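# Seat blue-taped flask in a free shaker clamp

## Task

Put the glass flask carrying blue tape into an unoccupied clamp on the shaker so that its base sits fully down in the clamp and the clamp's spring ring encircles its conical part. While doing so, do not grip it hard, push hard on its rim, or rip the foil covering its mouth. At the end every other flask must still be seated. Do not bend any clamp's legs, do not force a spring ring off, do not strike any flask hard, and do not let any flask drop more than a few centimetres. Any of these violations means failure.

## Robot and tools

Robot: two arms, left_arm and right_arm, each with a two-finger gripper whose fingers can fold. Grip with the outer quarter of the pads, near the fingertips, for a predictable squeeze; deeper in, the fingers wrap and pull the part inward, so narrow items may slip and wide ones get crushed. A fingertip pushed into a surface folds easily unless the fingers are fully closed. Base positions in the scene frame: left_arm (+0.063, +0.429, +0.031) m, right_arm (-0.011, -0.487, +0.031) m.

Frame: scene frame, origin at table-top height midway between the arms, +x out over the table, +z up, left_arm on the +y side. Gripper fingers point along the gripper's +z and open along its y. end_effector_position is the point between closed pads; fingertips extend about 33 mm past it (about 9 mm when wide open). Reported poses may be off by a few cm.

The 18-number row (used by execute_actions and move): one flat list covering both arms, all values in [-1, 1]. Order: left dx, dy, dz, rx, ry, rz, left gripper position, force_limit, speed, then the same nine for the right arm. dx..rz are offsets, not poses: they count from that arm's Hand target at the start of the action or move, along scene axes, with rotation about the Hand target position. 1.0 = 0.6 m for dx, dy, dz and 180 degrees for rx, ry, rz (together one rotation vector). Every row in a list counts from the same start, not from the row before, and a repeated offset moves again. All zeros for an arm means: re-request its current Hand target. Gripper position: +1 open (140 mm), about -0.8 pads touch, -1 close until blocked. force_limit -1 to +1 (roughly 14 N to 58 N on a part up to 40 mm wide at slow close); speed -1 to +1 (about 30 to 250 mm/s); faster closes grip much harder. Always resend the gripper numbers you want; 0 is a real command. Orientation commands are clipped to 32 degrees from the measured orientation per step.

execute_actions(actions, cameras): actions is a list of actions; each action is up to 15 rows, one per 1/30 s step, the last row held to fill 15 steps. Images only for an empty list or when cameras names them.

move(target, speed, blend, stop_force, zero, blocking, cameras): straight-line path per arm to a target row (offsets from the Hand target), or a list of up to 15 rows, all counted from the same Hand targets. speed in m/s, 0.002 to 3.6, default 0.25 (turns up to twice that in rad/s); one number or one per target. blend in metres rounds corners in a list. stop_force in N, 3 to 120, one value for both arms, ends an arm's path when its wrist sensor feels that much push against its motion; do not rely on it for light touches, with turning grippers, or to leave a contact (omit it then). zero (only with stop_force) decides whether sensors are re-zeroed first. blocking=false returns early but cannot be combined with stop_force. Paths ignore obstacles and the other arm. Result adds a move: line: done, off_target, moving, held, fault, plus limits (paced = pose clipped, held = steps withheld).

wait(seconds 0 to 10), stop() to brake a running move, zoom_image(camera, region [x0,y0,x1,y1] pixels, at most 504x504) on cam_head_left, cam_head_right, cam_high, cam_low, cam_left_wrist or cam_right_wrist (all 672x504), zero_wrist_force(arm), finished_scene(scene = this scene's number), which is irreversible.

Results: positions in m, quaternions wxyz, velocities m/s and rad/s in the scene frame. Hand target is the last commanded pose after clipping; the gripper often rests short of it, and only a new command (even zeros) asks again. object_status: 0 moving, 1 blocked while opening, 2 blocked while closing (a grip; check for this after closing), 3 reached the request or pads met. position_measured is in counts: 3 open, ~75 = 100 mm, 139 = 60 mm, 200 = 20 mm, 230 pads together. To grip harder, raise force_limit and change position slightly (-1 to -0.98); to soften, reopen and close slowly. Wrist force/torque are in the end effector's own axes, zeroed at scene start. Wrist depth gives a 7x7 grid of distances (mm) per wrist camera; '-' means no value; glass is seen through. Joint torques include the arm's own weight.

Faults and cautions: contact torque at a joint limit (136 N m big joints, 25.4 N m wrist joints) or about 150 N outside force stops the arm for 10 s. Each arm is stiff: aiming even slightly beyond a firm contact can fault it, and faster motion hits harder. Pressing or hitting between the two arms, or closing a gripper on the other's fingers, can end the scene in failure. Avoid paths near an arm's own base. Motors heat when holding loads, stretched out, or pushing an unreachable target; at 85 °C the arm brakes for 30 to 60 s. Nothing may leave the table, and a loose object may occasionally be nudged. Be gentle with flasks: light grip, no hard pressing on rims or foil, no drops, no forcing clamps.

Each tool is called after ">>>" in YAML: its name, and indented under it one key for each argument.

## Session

>>> execute_actions:
  actions: []

>>> zoom_image:
  camera: "cam_head_right"
  region: [230, 180, 510, 390]

>>> zoom_image:
  camera: "cam_head_left"
  region: [230, 180, 510, 390]

Scene clock: 0.00 s.
left_arm: end_effector_position=(+0.4830, +0.4519, +0.2276) position_measured=3 object_status=3 end_effector_quat_wxyz=(-0.405, +0.402, +0.803, -0.172) | right_arm: end_effector_position=(+0.4879, -0.1457, +0.3433) position_measured=3 object_status=3 end_effector_quat_wxyz=(-0.018, +0.805, -0.129, +0.579)
Joint positions: left_arm=[-0.166 -1.069 1.246 -0.84 -1.671 0.788] | right_arm=[0.76 -1.417 2.124 -3.344 -2.389 3.715]
Joint velocities: within noise
Joint torques (N m): no reading
Motor temperatures (°C): left_arm=[33 29 31 37 39 37] | right_arm=[31 27 33 40 39 37]
Wrist force (N): no reading
Wrist torque (N m): no reading
Wrist force, peak (N): no reading
Wrist depth (mm): cam_left_wrist=[2032 378 443 2091 453 406 1146 / 2176 1417 479 576 427 361 313 / 2798 2951 1825 484 400 341 298 / - 135 2112 457 366 150 124 / - 2292 525 410 362 315 107 / 2564 2505 476 406 346 300 275 / - 360 415 396 327 288 -] | cam_right_wrist=[2079 2079 2079 2079 1445 1436 - / 2116 2194 2394 2236 2604 2548 2418 / 2443 2394 2443 2443 1991 2061 2174 / 109 141 2135 2061 2097 - 117 / 110 1975 209 535 544 509 111 / 187 202 363 295 462 446 287 / 202 283 285 280 291 404 -]
Hand target: left_arm +0.4830, +0.4519, +0.2276; -0.405, +0.402, +0.803, -0.172 | right_arm +0.4879, -0.1457, +0.3433; -0.018, +0.805, -0.129, +0.579
Tool commands: left_gripper/position=+1.0 left_gripper/force_limit=+1.0 left_gripper/speed=+1.0 right_gripper/position=+1.0 right_gripper/force_limit=+1.0 right_gripper/speed=+1.0
camera_calibration:
cam_left_wrist: T_world_to_cam=[[0.518039, 0.603039, -0.606614, -0.376465], [0.603553, -0.760239, -0.240334, 0.104571], [-0.606102, -0.241621, -0.757799, 0.72088], [0, 0, 0, 1]] pos_world=[0.568836, 0.480702, 0.343044]
cam_right_wrist: T_world_to_cam=[[-0.186596, -0.96892, -0.162409, 0.014828], [-0.619568, 0.244351, -0.745941, 0.593747], [0.762441, -0.038566, -0.645907, -0.0122587], [0, 0, 0, 1]] pos_world=[0.37998, -0.131188, 0.43739]

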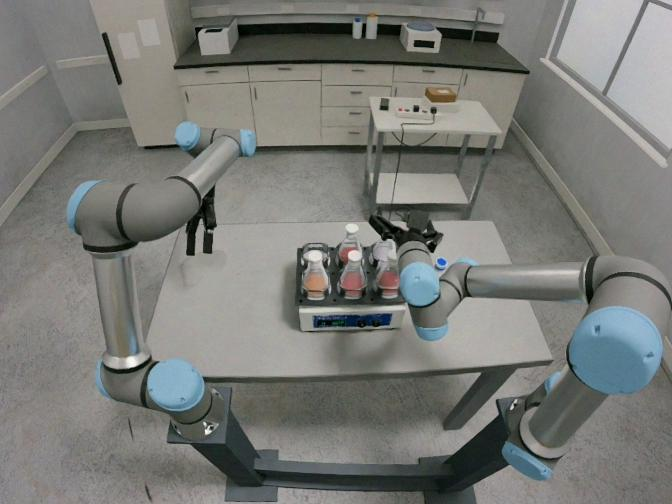

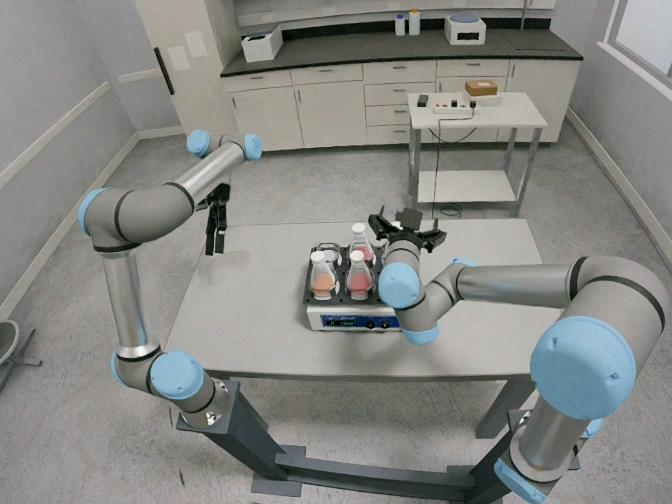

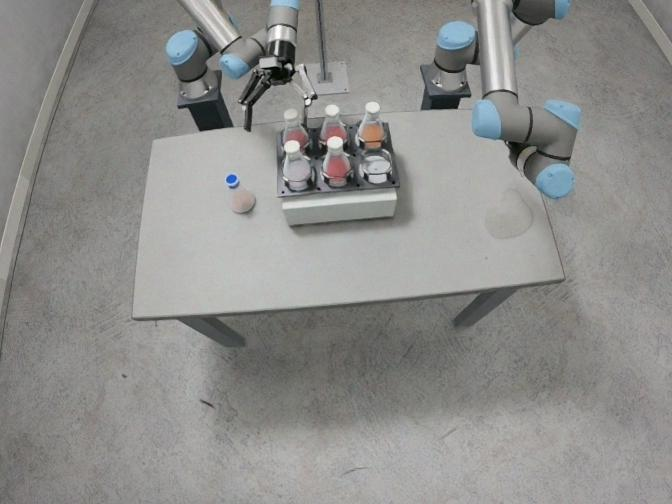

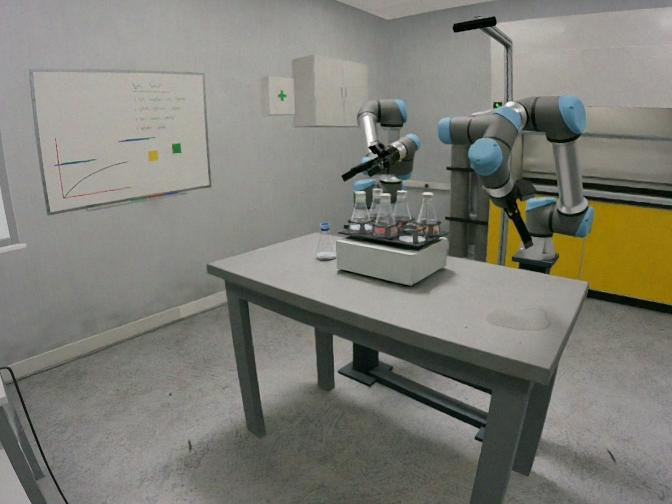

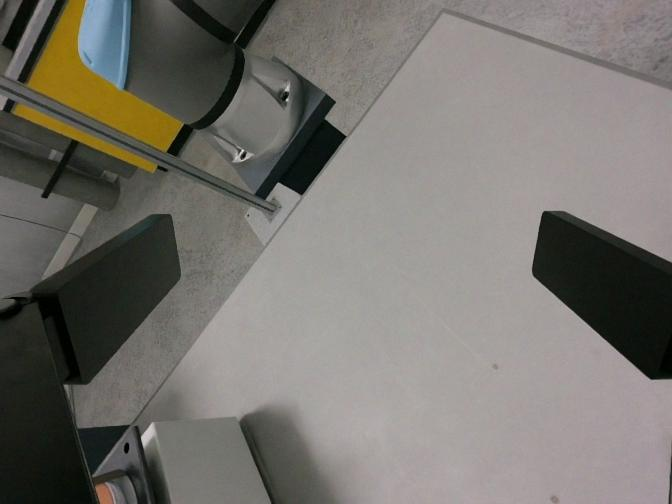

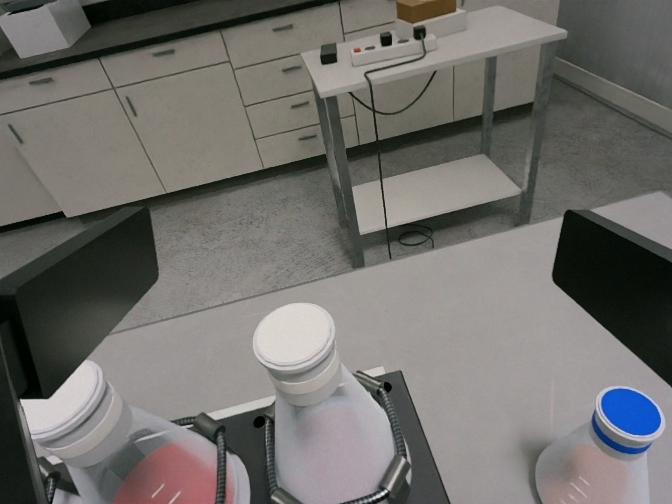

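Scaled by 1.800 from the camera's 672x504 image, which has a finer 960x720 frame.

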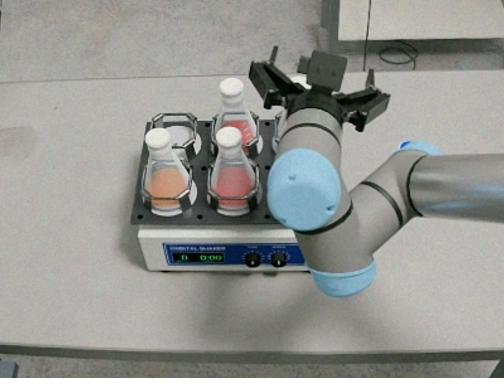

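Scaled by 1.800 from the camera's 672x504 image, which has a finer 960x720 frame.

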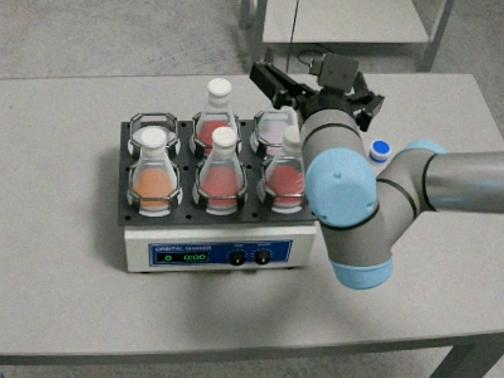

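>>> move:
  target:
    - [0,0,0,0,0,0,1,1,1,0,-0.05,0.15,0,0,0,0.2,-1,-1]
    - [0,0,0,0,0,0,1,1,1,-0.005,-0.48,0.1,0.0287,-0.1356,0.5434,0.2,-1,-1]
  speed: 0.35
  cameras: ["cam_head_left","cam_high","cam_right_wrist"]

Scene clock: 17.60 s.
left_arm: end_effector_position=(+0.4830, +0.4519, +0.2276) position_measured=3 object_status=3 end_effector_quat_wxyz=(-0.405, +0.402, +0.803, -0.172) | right_arm: end_effector_position=(+0.4849, -0.4335, +0.4033) position_measured=104 object_status=3 end_effector_quat_wxyz=(+0.500, -0.500, -0.500, -0.500)
Joint positions: left_arm=[-0.166 -1.069 1.246 -0.84 -1.671 0.788] | right_arm=[-0.716 -0.984 1.654 -3.813 0.719 3.143]
Joint torques (N m): left_arm=[0.4 -45.54 -23.18 -0.01 -0.21 0.04] | right_arm=[-13.39 -41.35 -24.96 1.83 1.08 1.2]
Wrist force (N): left_arm=[-0.1 0.4 0.1] | right_arm=[-0.6 -0.3 0.4]
Wrist torque (N m): left_arm=[0.10 0.02 0.01] | right_arm=[0.05 0.06 -0.12]
Wrist force, peak (N): left_arm=[-0.2 0.6 0.0] | right_arm=[-3.5 -1.3 -1.1]
Wrist depth (mm): cam_left_wrist=[2091 375 440 2071 1539 405 1152 / 2154 1330 476 1923 438 333 310 / 3077 2992 1873 478 400 341 298 / - 135 2221 465 373 149 124 / - 2267 486 434 358 316 106 / 2627 2267 479 406 346 299 274 / - 360 407 400 330 288 -] | cam_right_wrist=[3950 - 823 812 750 - 2855 / - - 963 3435 929 - - / - 959 1053 2756 - - 2663 / 3338 101 153 637 - 118 3160 / - 75 529 597 - 110 88 / - - 500 498 504 - 62 / - - 531 523 534 - -]
Hand target: left_arm +0.4830, +0.4519, +0.2276; -0.405, +0.402, +0.803, -0.172 | right_arm +0.4849, -0.4337, +0.4033; +0.500, -0.500, -0.500, -0.500
Off the commanded pose: left_arm 0.000 m, 0 deg | right_arm 0.000 m, 0 deg.
move: done
camera_calibration:
cam_right_wrist: T_world_to_cam=[[0.99987, -0.00475733, 0.0154355, -0.483988], [0.012642, -0.364304, -0.931194, 0.21125], [0.0100532, 0.931268, -0.364197, 0.689387], [0, 0, 0, 1]] pos_world=[0.474324, -0.567348, 0.455258]
Images, in order (width x height): cam_head_left 672x504, cam_high 672x504, cam_right_wrist 672x504.

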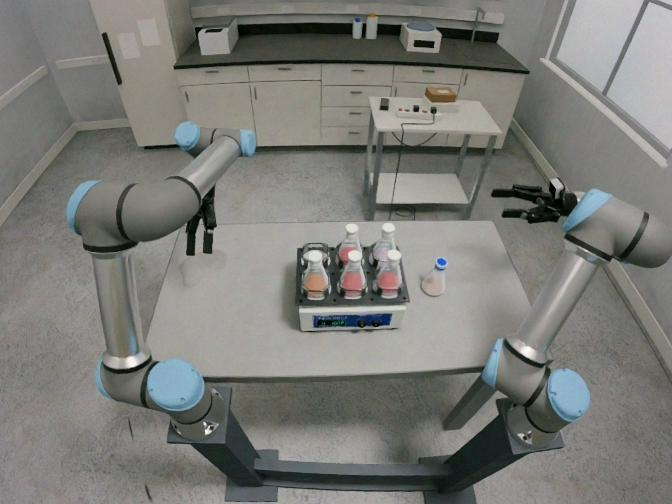

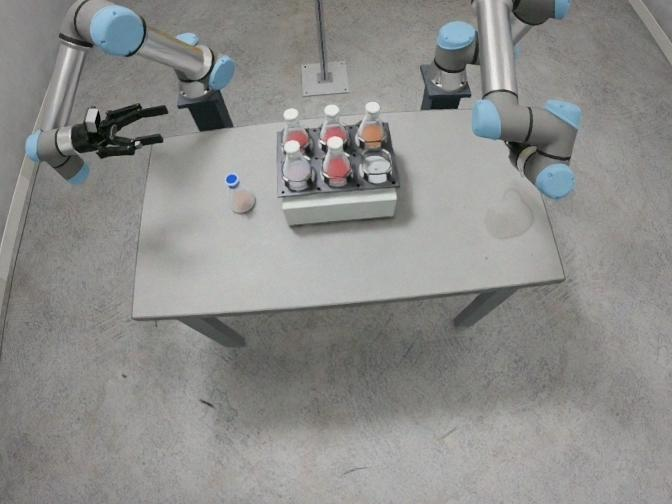

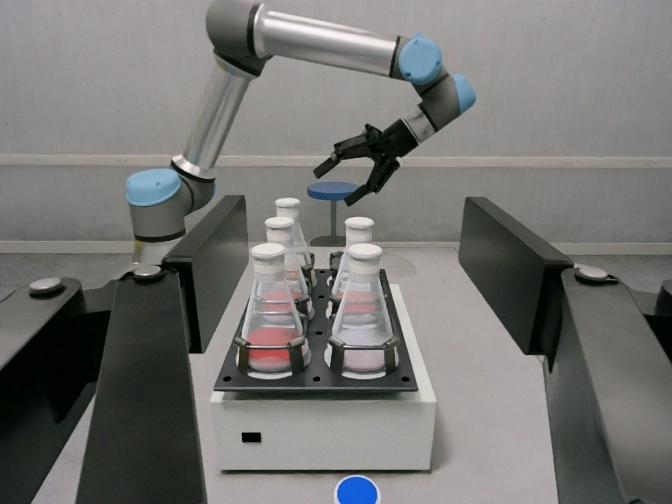

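>>> zoom_image:
  camera: "cam_high"
  region: [210, 90, 420, 235]

>>> zoom_image:
  camera: "cam_head_left"
  region: [280, 210, 460, 345]

>>> zoom_image:
  camera: "cam_low"
  region: [300, 170, 460, 290]

Scaled by 2.400 from the camera's 672x504 image, which has a finer 960x720 frame.

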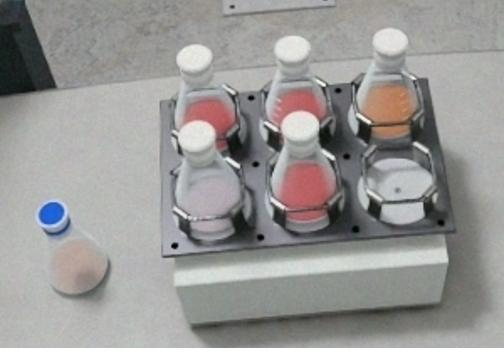

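Scaled by 2.800 from the camera's 672x504 image, which has a finer 960x720 frame.

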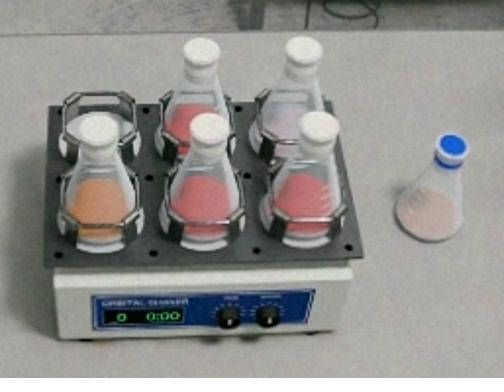

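This scene's latest camera images include none from cam_low. They are from: cam_head_left, cam_high, cam_right_wrist. cam_low's image comes with the result of a call that names it in "cameras".

>>> move:
  target: [0,0,0,0,0,0,1,1,1,0.01,0,-0.45,0,0,0,0.2,-1,-1]
  speed: 0.3
  cameras: ["cam_low","cam_right_wrist"]

>>> zoom_image:
  camera: "cam_low"
  region: [300, 170, 460, 290]

Scene clock: 31.10 s.
left_arm: end_effector_position=(+0.4830, +0.4519, +0.2276) position_measured=3 object_status=3 end_effector_quat_wxyz=(-0.405, +0.402, +0.803, -0.172) | right_arm: end_effector_position=(+0.4909, -0.4337, +0.1334) position_measured=104 object_status=3 end_effector_quat_wxyz=(+0.500, -0.500, -0.500, -0.500)
Joint positions: left_arm=[-0.166 -1.069 1.246 -0.84 -1.671 0.788] | right_arm=[-0.708 -0.474 1.596 -4.265 0.712 3.143]
Joint torques (N m): left_arm=[0.59 -45.57 -22.73 0.07 -0.2 0.02] | right_arm=[8.98 -43.06 -3.38 0.55 0.28 1.73]
Wrist force (N): left_arm=[-0.2 0.1 0.0] | right_arm=[-0.4 -0.2 0.0]
Wrist torque (N m): left_arm=[0.03 0.04 0.00] | right_arm=[0.07 0.04 -0.10]
Wrist force, peak (N): left_arm=[-0.1 0.6 0.3] | right_arm=[-4.2 -0.5 0.2]
Wrist depth (mm): cam_left_wrist=[2052 375 444 2032 453 404 1177 / 2154 1355 472 579 422 362 310 / 3168 2951 2292 490 398 342 297 / - 135 2154 431 383 149 124 / - 2244 525 430 362 316 106 / 2534 2420 481 413 341 300 273 / - 359 415 385 330 289 -] | cam_right_wrist=[3385 956 609 901 - - - / - 894 400 429 448 - - / 3435 940 402 257 407 714 - / 3385 101 417 428 425 118 512 / - 75 356 354 357 110 88 / - - 251 271 273 - 62 / - - 223 223 223 - -]
Hand target: left_arm +0.4830, +0.4519, +0.2276; -0.405, +0.402, +0.803, -0.172 | right_arm +0.4909, -0.4337, +0.1333; +0.500, -0.500, -0.500, -0.500
Off the commanded pose: left_arm 0.000 m, 0 deg | right_arm 0.000 m, 0 deg.
move: done
camera_calibration:
cam_right_wrist: T_world_to_cam=[[0.99987, -0.00475703, 0.0154363, -0.485822], [0.0126428, -0.364304, -0.931194, -0.0401921], [0.0100532, 0.931268, -0.364197, 0.591124], [0, 0, 0, 1]] pos_world=[0.480324, -0.567448, 0.185358]
Images, in order (width x height): cam_low 672x504, cam_right_wrist 672x504.

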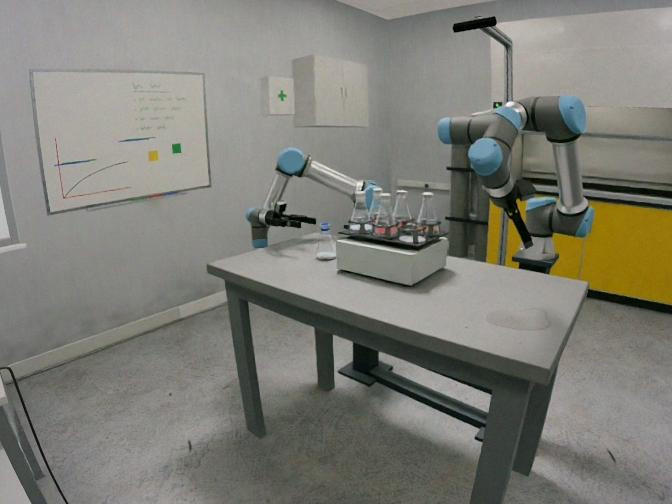

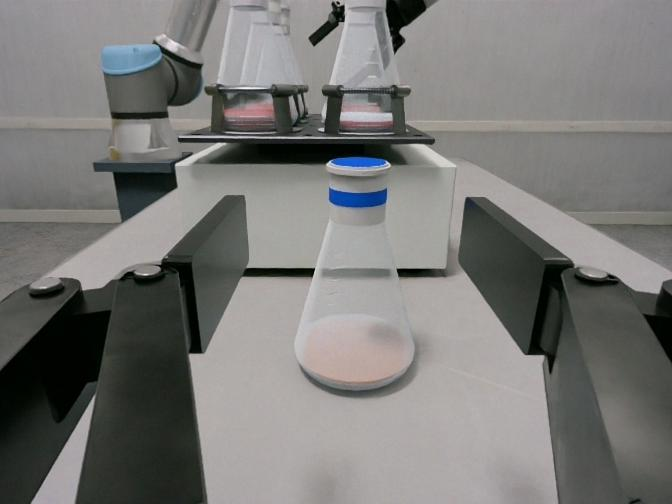

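Scaled by 3.150 from the camera's 672x504 image, which has a finer 960x720 frame.

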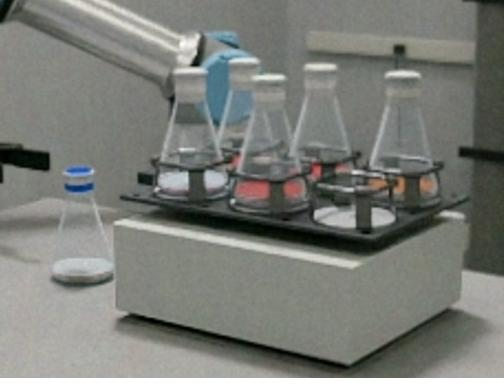

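>>> move:
  target:
    - [0,0,0,0,0,0,1,1,1,0.0085,0.05,-0.0205,0,0,0,0.2,-1,-1]
    - [0,0,0,0,0,0,1,1,1,0.0085,0.18,-0.0205,0,0,0,0.2,-1,-1]
  speed: 0.12
  cameras: ["cam_right_wrist"]

Scene clock: 39.03 s.
left_arm: end_effector_position=(+0.4830, +0.4519, +0.2276) position_measured=3 object_status=3 end_effector_quat_wxyz=(-0.405, +0.402, +0.803, -0.172) | right_arm: end_effector_position=(+0.4955, -0.3891, +0.1211) position_measured=104 object_status=3 end_effector_quat_wxyz=(+0.500, -0.500, -0.501, -0.499)
Joint positions: left_arm=[-0.166 -1.069 1.246 -0.84 -1.671 0.788] | right_arm=[-0.638 -0.462 1.631 -4.313 0.643 3.143]
Joint torques (N m): left_arm=[-0.12 -45.55 -22.37 0.22 0 0.18] | right_arm=[1.73 -52.8 -6.91 1.35 -0.39 0.14]
Wrist force (N): left_arm=[-0.4 0.2 0.2] | right_arm=[-0.3 -0.4 0.4]
Wrist torque (N m): left_arm=[0.04 0.08 0.00] | right_arm=[0.03 0.01 -0.11]
Wrist force, peak (N): left_arm=[0.0 0.8 0.0] | right_arm=[-1.8 -1.4 7.2]
Wrist depth (mm): cam_left_wrist=[2052 375 441 2071 459 404 1184 / 2341 1390 477 548 428 361 310 / 3122 2872 2112 486 403 340 296 / - 135 2091 456 357 150 124 / - 2267 523 432 351 315 106 / 2693 2221 481 406 344 300 274 / - 361 412 382 328 289 -] | cam_right_wrist=[- 881 - 826 - - 2346 / - 849 356 420 3202 - 3537 / - 639 364 208 365 - - / 3118 104 153 382 382 128 483 / - 75 120 355 335 110 88 / - - 255 237 256 - 62 / - - 207 207 208 - -]
Hand target: left_arm +0.4830, +0.4519, +0.2276; -0.405, +0.402, +0.803, -0.172 | right_arm +0.4955, -0.3891, +0.1211; +0.500, -0.500, -0.501, -0.499 (not the last commanded pose)
Tool commands: left_gripper/position=+1.0 left_gripper/force_limit=+1.0 left_gripper/speed=+1.0 right_gripper/position=+0.2 right_gripper/force_limit=-1.0 right_gripper/speed=-1.0
Off the commanded pose: left_arm 0.000 m, 0 deg | right_arm 0.063 m, 0 deg.
FORCE FAULT: contact force on the right arm reached its limit, and that arm stopped. The contact can be on any part of that arm, not only on its tool. That arm's remaining commands of this call were not run. That arm is still stopped at the end of this call. That arm stays stopped for about 10 more seconds. Until then a move that you send moves the other arm only, and its call returns only when the move has ended. Once the stop has ended, the next robot result says so. If the stop ends while you think or write, that arm runs what you send next, counted from a new Hand target: where the arm stands when the stop ends. While its stop runs, that arm takes no new command, but its gripper still runs the gripper command that each later call begins with. Until it ends, the stop uses up actions while you think or wait. An arm that is not stopped still takes commands.
move: fault (right_arm); path passed 1 of 2 targets
camera_calibration:
cam_right_wrist: T_world_to_cam=[[0.999867, -0.00301435, 0.0160551, -0.489418], [0.0138512, -0.364585, -0.931067, -0.0361586], [0.00866001, 0.931165, -0.364494, 0.545867], [0, 0, 0, 1]] pos_world=[0.485126, -0.522951, 0.173157]
Images, in order (width x height): cam_right_wrist 672x504.

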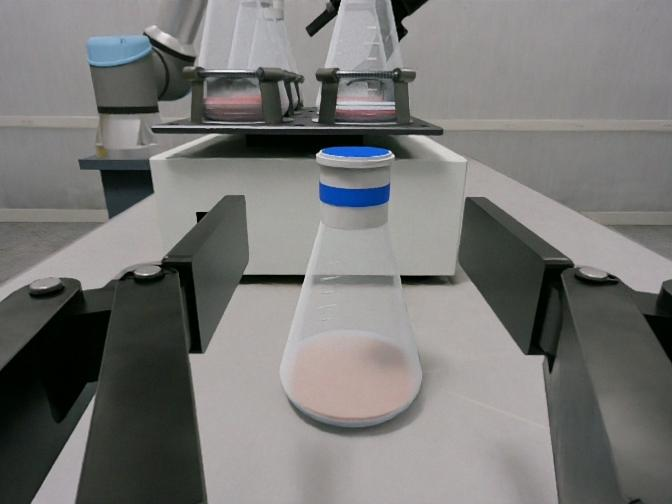

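>>> wait:
  seconds: 10

>>> wait:
  seconds: 0.5

Scene clock: 58.60 s.
left_arm: end_effector_position=(+0.4830, +0.4519, +0.2276) position_measured=3 object_status=3 end_effector_quat_wxyz=(-0.405, +0.402, +0.803, -0.172) | right_arm: end_effector_position=(+0.4955, -0.3891, +0.1211) position_measured=104 object_status=3 end_effector_quat_wxyz=(+0.500, -0.500, -0.501, -0.499)
Joint positions: left_arm=[-0.166 -1.069 1.246 -0.84 -1.671 0.788] | right_arm=[-0.638 -0.462 1.631 -4.313 0.643 3.143]
Joint torques (N m): left_arm=[-0.44 -46.14 -22.85 0.34 0.1 0.4] | right_arm=[0.73 -52.56 -6.87 1.36 -0.42 0.27]
Wrist force (N): left_arm=[-0.3 0.5 0.0] | right_arm=[-0.3 -0.5 0.6]
Wrist torque (N m): left_arm=[0.10 0.06 0.00] | right_arm=[0.02 0.02 -0.10]
Wrist force, peak (N): left_arm=[0.1 0.6 0.3] | right_arm=[-0.5 -0.6 0.7]
Wrist depth (mm): cam_left_wrist=[1995 375 442 2091 453 406 1164 / 2244 483 474 578 424 361 311 / 3122 3077 1644 474 402 342 297 / - 135 2154 466 377 149 124 / - 2341 536 417 377 308 106 / 2595 2341 477 403 345 298 275 / - 359 413 383 328 288 -] | cam_right_wrist=[- 922 - 795 - 3118 - / - 840 365 418 501 3118 - / - 865 362 207 367 - - / 3202 104 376 384 379 118 520 / - 75 311 330 331 110 88 / - - 254 237 249 - 62 / - - 207 208 208 - -]
Hand target: left_arm +0.4830, +0.4519, +0.2276; -0.405, +0.402, +0.803, -0.172 | right_arm +0.4955, -0.3891, +0.1211; +0.500, -0.500, -0.501, -0.499 (not the last commanded pose)
Tool commands: left_gripper/position=+1.0 left_gripper/force_limit=+1.0 left_gripper/speed=+1.0 right_gripper/position=+0.2 right_gripper/force_limit=-1.0 right_gripper/speed=-1.0
Off the commanded pose: left_arm 0.000 m, 0 deg | right_arm 0.063 m, 0 deg.
FORCE FAULT, CONTINUED: the right arm's stop, for the force fault that an earlier result reported, is over. The rest of the stop counts as 19 of the actions that you can send in this scene. During its stop the right arm's controller moved it back a little. That arm's target is now where it stood when the stop ended, not its last command. That arm accepts commands again.
wait: 10.00 s; at rest from the start

Scene clock: 59.10 s.
left_arm: end_effector_position=(+0.4830, +0.4519, +0.2276) position_measured=3 object_status=3 end_effector_quat_wxyz=(-0.405, +0.402, +0.803, -0.172) | right_arm: end_effector_position=(+0.4955, -0.3891, +0.1211) position_measured=104 object_status=3 end_effector_quat_wxyz=(+0.500, -0.500, -0.501, -0.499)
Joint positions: left_arm=[-0.166 -1.069 1.246 -0.84 -1.671 0.788] | right_arm=[-0.638 -0.462 1.631 -4.313 0.643 3.143]
Joint torques (N m): left_arm=[-0.86 -45.52 -24.95 0.27 0.21 0.44] | right_arm=[-0.21 -52.7 -7.8 1.52 -0.06 0.1]
Wrist force (N): left_arm=[-0.2 0.2 0.1] | right_arm=[-0.3 -0.3 0.5]
Wrist torque (N m): left_arm=[0.05 0.04 0.00] | right_arm=[0.04 0.02 -0.10]
Wrist force, peak (N): left_arm=[-0.2 0.6 0.2] | right_arm=[-0.3 -0.5 0.6]
Wrist depth (mm): cam_left_wrist=[2052 379 445 2071 467 1346 1164 / 2244 1338 477 579 424 357 313 / 2872 2798 2032 470 400 341 298 / 3122 135 2112 458 371 149 124 / - 2244 515 421 363 315 106 / 2534 2393 478 400 344 300 - / - 362 426 386 329 289 -] | cam_right_wrist=[3338 908 2926 881 - - 2788 / 2756 865 363 419 522 - - / - 365 361 208 366 762 - / 2926 101 374 379 382 118 484 / - 75 310 332 331 110 88 / - - 255 237 245 - 62 / - - 207 207 208 - -]
Hand target: left_arm +0.4830, +0.4519, +0.2276; -0.405, +0.402, +0.803, -0.172 | right_arm +0.4955, -0.3891, +0.1211; +0.500, -0.500, -0.501, -0.499 (not the last commanded pose)
Tool commands: left_gripper/position=+1.0 left_gripper/force_limit=+1.0 left_gripper/speed=+1.0 right_gripper/position=+0.2 right_gripper/force_limit=-1.0 right_gripper/speed=-1.0
Off the commanded pose: left_arm 0.000 m, 0 deg | right_arm 0.063 m, 0 deg.
wait: 0.50 s; at rest by 0.17 s

>>> move:
  target:
    - [0,0,0,0,0,0,1,1,1,0,-0.1,0.1,0,0,0,0.2,-1,-1]
    - [0,0,0,0,0,0,1,1,1,0,-0.1,0.27,-0.222,0,0,0.2,-1,-1]
    - [0,0,0,0,0,0,1,1,1,0,-0.038,0.152,-0.222,0,0,0.2,-1,-1]
  speed: 0.25
  blend: 0.02
  cameras: ["cam_low","cam_right_wrist"]

Scene clock: 67.20 s.
left_arm: end_effector_position=(+0.4830, +0.4519, +0.2276) position_measured=3 object_status=3 end_effector_quat_wxyz=(-0.405, +0.402, +0.803, -0.172) | right_arm: end_effector_position=(+0.4955, -0.4119, +0.2124) position_measured=104 object_status=3 end_effector_quat_wxyz=(-0.299, +0.641, +0.641, +0.298)
Joint positions: left_arm=[-0.166 -1.069 1.246 -0.84 -1.671 0.788] | right_arm=[-0.559 -0.941 1.413 -4.616 0.868 3.935]
Joint torques (N m): left_arm=[-0.48 -44.47 -23.59 0.43 0.33 0.65] | right_arm=[-13.2 -55.97 -14.49 1.84 -0.26 -1.11]
Wrist force (N): left_arm=[-0.4 0.5 0.1] | right_arm=[0.6 0.3 1.0]
Wrist torque (N m): left_arm=[0.11 0.08 0.00] | right_arm=[0.01 -0.09 0.03]
Wrist force, peak (N): left_arm=[-0.3 0.6 -0.1] | right_arm=[-1.1 0.2 3.7]
Wrist depth (mm): cam_left_wrist=[2071 374 438 2052 454 408 1146 / 2292 479 478 571 422 360 310 / 2659 3077 1923 483 403 342 298 / - 135 2176 458 383 150 124 / - 2244 529 428 372 317 106 / 2693 2267 484 403 351 300 274 / - 358 410 383 336 288 -] | cam_right_wrist=[1866 499 355 356 354 530 1881 / 1657 462 408 409 408 487 475 / 416 421 422 264 414 415 422 / 387 109 365 366 167 128 382 / - 75 341 347 344 110 88 / - - 322 322 323 - 62 / - - 298 300 299 - -]
Hand target: left_arm +0.4830, +0.4519, +0.2276; -0.405, +0.402, +0.803, -0.172 | right_arm +0.4955, -0.4119, +0.2123; -0.299, +0.641, +0.641, +0.298
Off the commanded pose: left_arm 0.000 m, 0 deg | right_arm 0.000 m, 0 deg.
move: done
camera_calibration:
cam_right_wrist: T_world_to_cam=[[0.999866, 0.00813602, 0.0142033, -0.48595], [0.0139518, -0.877392, -0.479571, -0.266656], [0.00856002, 0.479705, -0.877388, 0.523253], [0, 0, 0, 1]] pos_world=[0.485126, -0.481015, 0.338117]
Images, in order (width x height): cam_low 672x504, cam_right_wrist 672x504.

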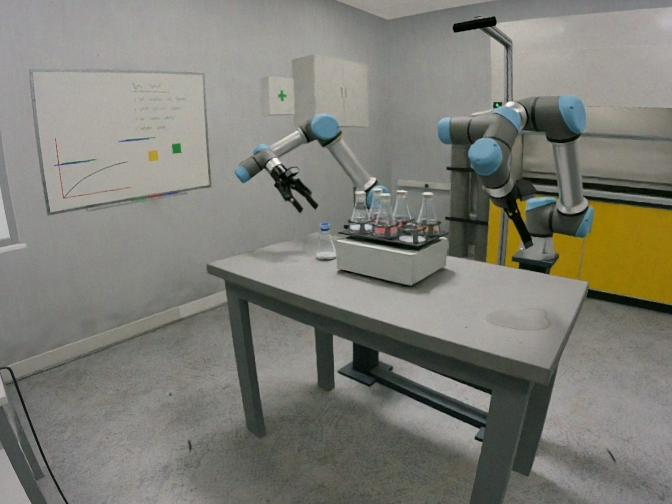

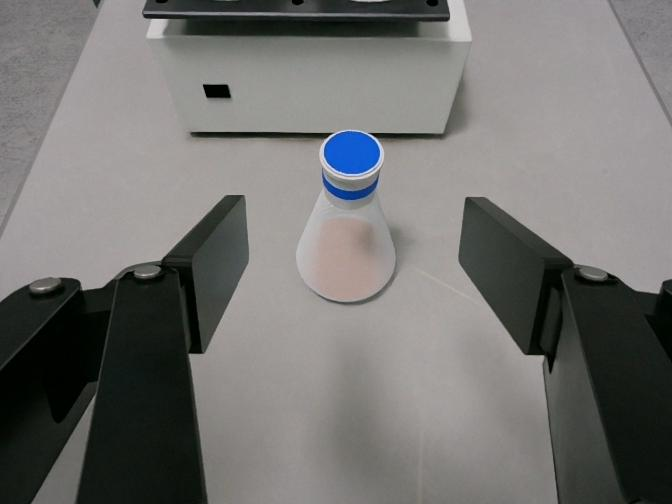

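>>> move:
  target: [0,0,0,0,0,0,1,1,1,0,0.153,-0.128,0,0,0,0.2,-1,-1]
  speed: 0.12
  stop_force: 8
  cameras: ["cam_right_wrist"]

Scene clock: 74.13 s.
left_arm: end_effector_position=(+0.4830, +0.4519, +0.2276) position_measured=3 object_status=3 end_effector_quat_wxyz=(-0.405, +0.402, +0.803, -0.172) | right_arm: end_effector_position=(+0.4955, -0.3201, +0.1355) position_measured=104 object_status=3 end_effector_quat_wxyz=(-0.299, +0.641, +0.641, +0.298)
Joint positions: left_arm=[-0.166 -1.069 1.246 -0.84 -1.671 0.788] | right_arm=[-0.398 -0.891 1.519 -4.903 0.79 4.127]
Joint torques (N m): left_arm=[-0.94 -44.82 -23.71 0.52 0.39 0.53] | right_arm=[-12.83 -57.54 -24.3 1.85 -0.27 1.55]
Wrist force (N): left_arm=[-0.1 0.6 -0.2] | right_arm=[0.0 0.2 0.8]
Wrist torque (N m): left_arm=[0.13 0.02 0.00] | right_arm=[0.00 0.02 0.01]
Wrist force, peak (N): left_arm=[0.2 0.5 -0.3] | right_arm=[0.3 0.3 3.0]
Wrist depth (mm): cam_left_wrist=[2052 377 443 2052 461 406 1184 / 2198 477 474 576 424 358 313 / 3264 3077 1923 481 397 342 298 / 3264 135 2154 459 381 149 124 / - 2198 525 461 361 312 107 / 2762 2316 482 412 345 297 274 / - 361 416 383 329 289 -] | cam_right_wrist=[382 244 244 244 244 262 410 / 357 290 289 291 290 356 364 / 322 325 324 147 149 326 328 / 293 294 284 139 163 128 297 / - 75 269 257 266 110 88 / - - 244 246 248 - 62 / - - 231 231 233 - -]
Hand target: left_arm +0.4830, +0.4519, +0.2276; -0.405, +0.402, +0.803, -0.172 | right_arm +0.4955, -0.3201, +0.1355; -0.299, +0.641, +0.641, +0.298
Off the commanded pose: left_arm 0.000 m, 0 deg | right_arm 0.000 m, 0 deg.
move: done
camera_calibration:
cam_right_wrist: T_world_to_cam=[[0.999865, 0.00808893, 0.0142905, -0.485646], [0.0139516, -0.877435, -0.479493, -0.223067], [0.00866039, 0.479628, -0.877429, 0.411812], [0, 0, 0, 1]] pos_world=[0.485126, -0.389315, 0.261317]
Images, in order (width x height): cam_right_wrist 672x504.

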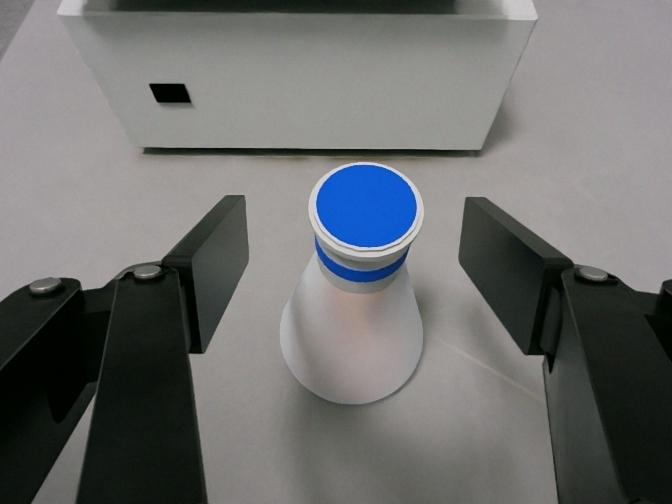

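>>> move:
  target: [0,0,0,0,0,0,1,1,1,0.003,0.0,0,0,0,0,-1,-0.02,-1]
  speed: 0.05
  cameras: ["cam_right_wrist"]

>>> wait:
  seconds: 1

Scene clock: 79.17 s.
left_arm: end_effector_position=(+0.4830, +0.4519, +0.2276) position_measured=3 object_status=3 end_effector_quat_wxyz=(-0.405, +0.402, +0.803, -0.172) | right_arm: end_effector_position=(+0.4973, -0.3201, +0.1355) position_measured=174 object_status=0 end_effector_quat_wxyz=(-0.299, +0.641, +0.641, +0.298)
Joint positions: left_arm=[-0.166 -1.069 1.246 -0.84 -1.671 0.788] | right_arm=[-0.397 -0.887 1.512 -4.901 0.789 4.129]
Joint torques (N m): left_arm=[-0.32 -44.44 -25.3 0.68 0.44 0.78] | right_arm=[13.27 -47.67 -8.84 2.3 -1.99 -0.64]
Wrist force (N): left_arm=[-0.1 0.1 -0.2] | right_arm=[1.1 0.9 -0.3]
Wrist torque (N m): left_arm=[0.02 0.02 0.00] | right_arm=[0.04 0.02 -0.07]
Wrist force, peak (N): left_arm=[-0.3 0.5 0.4] | right_arm=[1.2 1.0 -0.2]
Wrist depth (mm): cam_left_wrist=[2071 377 443 2052 451 405 1184 / 2267 476 473 1873 423 360 310 / 2693 3034 578 487 403 341 296 / - 135 2176 486 394 149 124 / - 2267 517 428 371 314 106 / 2693 2292 491 397 350 298 273 / - 358 411 382 325 292 -] | cam_right_wrist=[254 246 244 244 245 388 409 / 359 291 292 290 290 354 371 / 323 324 323 147 324 325 320 / 292 295 101 138 128 296 296 / - 81 76 252 119 81 79 / - 74 - 244 - - 68 / - - - 231 - - -]
Hand target: left_arm +0.4830, +0.4519, +0.2276; -0.405, +0.402, +0.803, -0.172 | right_arm +0.4973, -0.3201, +0.1355; -0.299, +0.641, +0.641, +0.298
Off the commanded pose: left_arm 0.000 m, 0 deg | right_arm 0.000 m, 0 deg.
move: done
camera_calibration:
cam_right_wrist: T_world_to_cam=[[0.999867, 0.00800058, 0.0142416, -0.487468], [0.0138506, -0.877435, -0.479495, -0.223043], [0.00865981, 0.479628, -0.877429, 0.411797], [0, 0, 0, 1]] pos_world=[0.486926, -0.389315, 0.261317]
Images, in order (width x height): cam_right_wrist 672x504.

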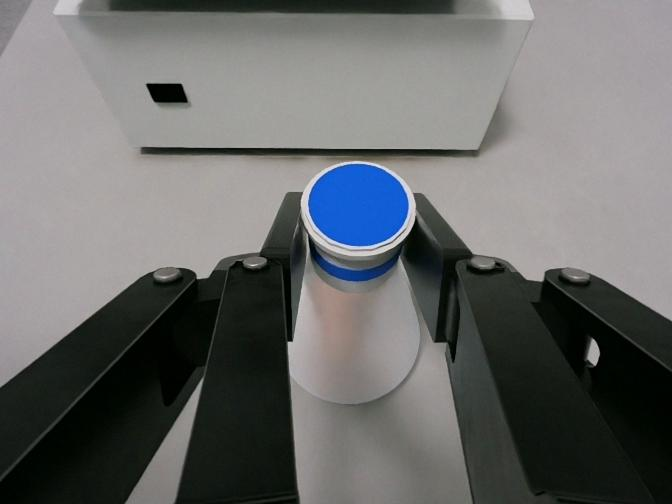

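Scene clock: 80.17 s.
left_arm: end_effector_position=(+0.4830, +0.4519, +0.2276) position_measured=3 object_status=3 end_effector_quat_wxyz=(-0.405, +0.402, +0.803, -0.172) | right_arm: end_effector_position=(+0.4973, -0.3201, +0.1355) position_measured=174 object_status=2 end_effector_quat_wxyz=(-0.299, +0.641, +0.641, +0.298)
Joint positions: left_arm=[-0.166 -1.069 1.246 -0.84 -1.671 0.788] | right_arm=[-0.397 -0.887 1.512 -4.901 0.789 4.128]
Joint torques (N m): left_arm=[1.25 -45.33 -24.38 0.5 0.24 0.73] | right_arm=[12.56 -54.08 -9 2.24 -1.33 -1.12]
Wrist force (N): left_arm=[-0.1 0.4 0.0] | right_arm=[0.9 0.8 0.1]
Wrist torque (N m): left_arm=[0.08 0.02 0.00] | right_arm=[0.02 0.04 -0.08]
Wrist force, peak (N): left_arm=[0.0 0.5 -0.4] | right_arm=[1.3 0.9 -0.1]
Wrist depth (mm): cam_left_wrist=[2091 379 444 2112 452 1313 1171 / 2198 455 473 1780 419 350 311 / 3122 3122 1670 499 397 341 297 / - 135 2133 456 383 149 124 / - 2292 490 430 361 315 107 / 2448 2244 476 408 347 300 275 / - 363 416 386 329 288 -] | cam_right_wrist=[385 245 244 245 244 261 409 / 359 291 290 290 289 347 363 / 322 322 322 147 319 326 328 / 294 295 101 138 128 295 297 / - 81 76 258 119 81 79 / - 74 - 245 - - 68 / - - - 231 - - -]
Hand target: left_arm +0.4830, +0.4519, +0.2276; -0.405, +0.402, +0.803, -0.172 | right_arm +0.4973, -0.3201, +0.1355; -0.299, +0.641, +0.641, +0.298
Tool commands: left_gripper/position=+1.0 left_gripper/force_limit=+1.0 left_gripper/speed=+1.0 right_gripper/position=-1.0 right_gripper/force_limit=-0.02 right_gripper/speed=-1.0
Off the commanded pose: left_arm 0.000 m, 0 deg | right_arm 0.000 m, 0 deg.
wait: 1.00 s; at rest by 0.17 s

>>> move:
  target:
    - [0,0,0,0.1,0,0,1,1,1,0,0,0.04,0,0,0,-1,-0.02,-1]
    - [0.328,-0.337,0.204,0.068,0.376,0.556,0.2,-1,-1,0.338,0.305,0.05,0,0,0,-1,-0.02,-1]
  speed: 0.15
  cameras: ["cam_low","cam_right_wrist","cam_high"]

Scene clock: 93.57 s.
left_arm: end_effector_position=(+0.5930, +0.3391, +0.2959) position_measured=3 object_status=3 end_effector_quat_wxyz=(-0.558, -0.146, +0.742, -0.342) | right_arm: end_effector_position=(+0.6141, -0.2145, +0.1629) position_measured=174 object_status=2 end_effector_quat_wxyz=(-0.299, +0.641, +0.641, +0.298)
Joint positions: left_arm=[0.005 -0.635 0.653 -0.215 -2.324 0.219] | right_arm=[-0.155 -0.666 0.954 -4.812 0.714 4.466]
Joint torques (N m): left_arm=[-5.97 -62.1 -30.23 0.88 1.24 -0.12] | right_arm=[-10.32 -69.04 -13.86 2.26 -1.07 -1.52]
Wrist force (N): left_arm=[0.1 0.0 1.1] | right_arm=[-1.0 0.9 2.0]
Wrist torque (N m): left_arm=[-0.06 -0.10 0.16] | right_arm=[0.15 -0.05 -0.08]
Wrist force, peak (N): left_arm=[0.1 -0.8 1.6] | right_arm=[-1.4 0.4 2.1]
Wrist depth (mm): cam_left_wrist=[1825 2367 3122 - 3651 2448 2112 / 786 786 962 3264 4308 2693 2448 / 2112 518 653 1231 3419 2595 2292 / - 135 535 464 2341 149 118 / - 473 423 425 510 458 106 / 619 624 397 427 436 397 369 / - 500 441 405 369 338 -] | cam_right_wrist=[209 206 217 429 449 - 1755 / 189 184 199 379 398 403 1657 / 212 186 210 147 350 359 375 / 247 233 106 138 128 326 328 / - 81 76 - - 81 79 / - 74 - 265 - - 68 / - - - 255 - - -]
Hand target: left_arm +0.5930, +0.3390, +0.2959; -0.558, -0.146, +0.742, -0.342 (not the last commanded pose) | right_arm +0.6141, -0.2147, +0.1630; -0.299, +0.641, +0.641, +0.298 (not the last commanded pose)
Tool commands: left_gripper/position=+1.0 left_gripper/force_limit=+1.0 left_gripper/speed=+1.0 right_gripper/position=-1.0 right_gripper/force_limit=-0.02 right_gripper/speed=-1.0
Off the commanded pose: left_arm 0.136 m, 53 deg | right_arm 0.116 m, 0 deg.
move: held (left_arm; a check stopped the path), off_target (right_arm; braked when a check withheld steps of left_arm); path passed 1 of 2 targets; target 2's new numbers were not sent; limits=held
pose unreachable (left arm): on one or more control steps of this call, first in action 0 (counted from 0), this arm could not follow its commanded pose, so it was not sent that pose on those steps. It may still have moved: this result reports where it is.
cause: moving toward the commanded pose would bring two parts of the arm too close to each other (its gripper and another part of the arm, with joints 4 (wrist 1) to 6 (wrist 3) between them, 2 mm apart when it was first held).
camera_calibration:
cam_right_wrist: T_world_to_cam=[[0.99987, 0.00819241, 0.0138931, -0.605335], [0.0138529, -0.877368, -0.479619, -0.118812], [0.00826013, 0.479749, -0.877367, 0.384437], [0, 0, 0, 1]] pos_world=[0.603727, -0.283715, 0.288718]
Images, in order (width x height): cam_high 672x504, cam_low 672x504, cam_right_wrist 672x504.

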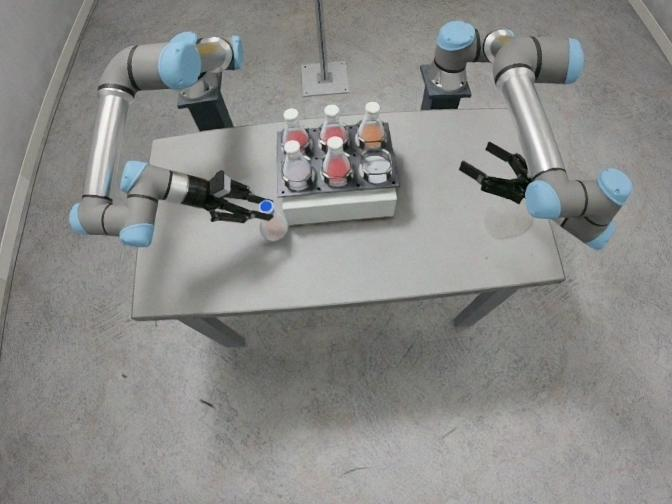

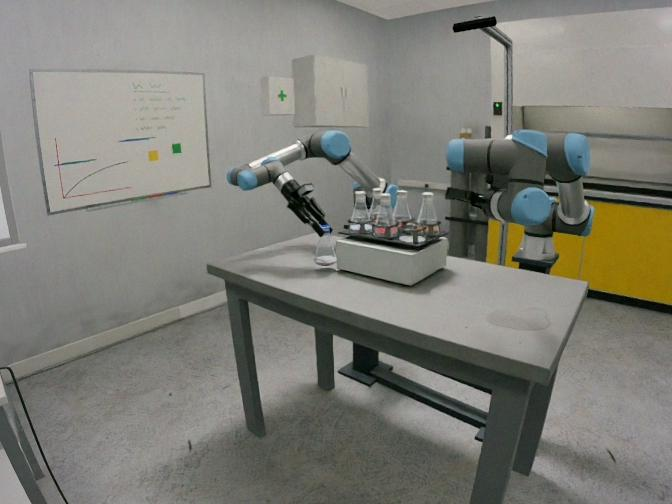

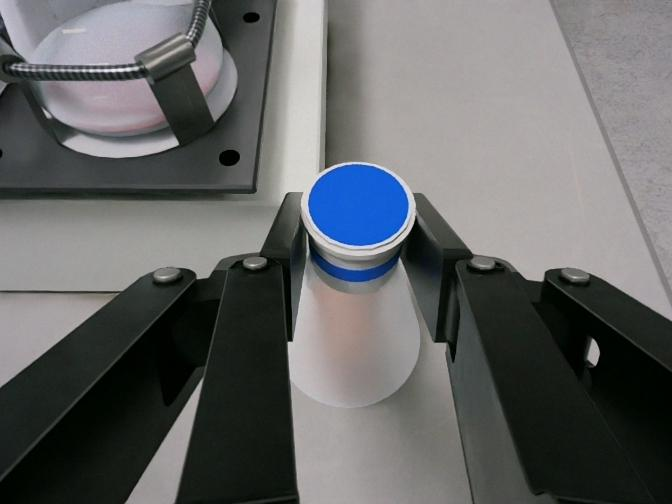

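>>> move:
  target:
    - [0,0,0,0,0,0,1,1,1,0.143,0.05,0,0,0,0,-1,-0.02,-1]
    - [0,0,0,0,0,0,1,1,1,0.143,0.129,-0.036,0,0,0,-1,-0.02,-1]
  speed: 0.15

>>> move:
  target: [0,0,0,0,0,0,1,1,1,0,0,-0.03,0,0,0,-1,-0.02,-1]
  speed: 0.02
  stop_force: 4
  cameras: ["cam_right_wrist"]

Scene clock: 99.30 s.
left_arm: end_effector_position=(+0.5930, +0.3390, +0.2959) position_measured=3 object_status=3 end_effector_quat_wxyz=(-0.558, -0.146, +0.742, -0.342) | right_arm: end_effector_position=(+0.6992, -0.1374, +0.1412) position_measured=174 object_status=2 end_effector_quat_wxyz=(-0.297, +0.641, +0.640, +0.302)
Joint positions: left_arm=[0.005 -0.635 0.653 -0.215 -2.324 0.219] | right_arm=[-0.027 -0.195 0.035 -4.526 0.697 4.672]
Joint torques (N m): left_arm=[-4.3 -53.36 -29.32 -0.84 1.08 2] | right_arm=[-11.07 -75.57 -22.89 3.93 -0.85 0.44]
Wrist force (N): left_arm=[0.3 -0.3 1.2] | right_arm=[-1.0 0.7 1.9]
Wrist torque (N m): left_arm=[-0.12 -0.14 0.17] | right_arm=[0.09 0.02 -0.02]
Wrist force, peak (N): left_arm=[0.1 -0.1 1.5] | right_arm=[-0.5 0.5 4.1]
Wrist depth (mm): cam_left_wrist=[2032 2534 2420 - 3474 2267 2176 / 2112 - 1116 4396 3314 2798 2420 / 783 688 667 3264 3474 2448 2221 / - 127 524 464 643 149 124 / - 473 424 433 510 433 106 / - 581 399 432 431 397 368 / - 464 437 399 371 340 -] | cam_right_wrist=[219 236 404 414 425 1755 1809 / 204 214 371 372 358 1549 1590 / 184 213 323 148 333 348 1411 / 167 212 101 139 128 302 1274 / - 81 76 258 119 81 79 / - 74 - 245 - - 68 / - - - 235 - - -]
Hand target: left_arm +0.5930, +0.3390, +0.2959; -0.558, -0.146, +0.742, -0.342 | right_arm +0.6999, -0.1373, +0.1414; -0.299, +0.641, +0.641, +0.298
Off the commanded pose: left_arm 0.000 m, 0 deg | right_arm 0.001 m, 0 deg.
elbow stopped short (right arm): the move would have taken joint 3 (elbow) straighter than the controller allows.
move: done

Scene clock: 100.57 s.
left_arm: end_effector_position=(+0.5930, +0.3390, +0.2959) position_measured=3 object_status=3 end_effector_quat_wxyz=(-0.558, -0.146, +0.742, -0.342) | right_arm: end_effector_position=(+0.6994, -0.1375, +0.1370) position_measured=174 object_status=2 end_effector_quat_wxyz=(-0.298, +0.641, +0.640, +0.301)
Joint positions: left_arm=[0.005 -0.635 0.653 -0.215 -2.324 0.219] | right_arm=[-0.027 -0.19 0.035 -4.529 0.697 4.67]
Joint torques (N m): left_arm=[-5.85 -53.57 -28.77 -0.61 1.19 2.02] | right_arm=[-1.76 -78.58 -29.13 4.55 -1.88 1.8]
Wrist force (N): left_arm=[0.2 -0.2 1.0] | right_arm=[-0.9 0.3 1.7]
Wrist torque (N m): left_arm=[-0.10 -0.12 0.17] | right_arm=[0.07 0.08 0.00]
Wrist force, peak (N): left_arm=[0.2 -0.3 1.4] | right_arm=[7.3 1.3 -7.7]
Wrist depth (mm): cam_left_wrist=[2071 2564 1958 - 3917 2393 2091 / 2032 2911 1056 3917 4224 2659 2448 / 786 697 816 1210 3168 2476 2267 / - 127 527 463 641 149 124 / - 488 439 427 513 458 106 / - 576 399 431 428 396 366 / - 492 448 404 364 339 -] | cam_right_wrist=[217 230 398 407 400 1809 1743 / 199 212 371 369 371 1509 1569 / 178 214 325 144 319 332 1436 / 165 213 101 138 128 297 1302 / - 81 76 - - 88 80 / - 74 - 237 - - 68 / - - - 231 - - -]
Hand target: left_arm +0.5930, +0.3390, +0.2959; -0.558, -0.146, +0.742, -0.342 | right_arm +0.6995, -0.1375, +0.1370; -0.298, +0.641, +0.640, +0.301 (not the last commanded pose)
Off the commanded pose: left_arm 0.000 m, 0 deg | right_arm 0.014 m, 0 deg.
elbow stopped short (right arm): the move would have taken joint 3 (elbow) straighter than the controller allows.
move: contact (right_arm)
camera_calibration:
cam_right_wrist: T_world_to_cam=[[0.999828, 0.00323406, 0.0182545, -0.692222], [0.0116175, -0.876645, -0.480998, -0.0629791], [0.0144472, 0.481127, -0.876532, 0.319743], [0, 0, 0, 1]] pos_world=[0.688216, -0.206809, 0.262608]
Images, in order (width x height): cam_right_wrist 672x504.

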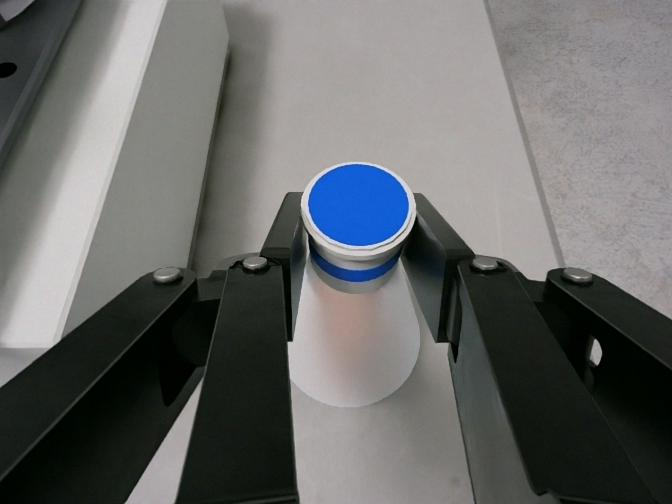

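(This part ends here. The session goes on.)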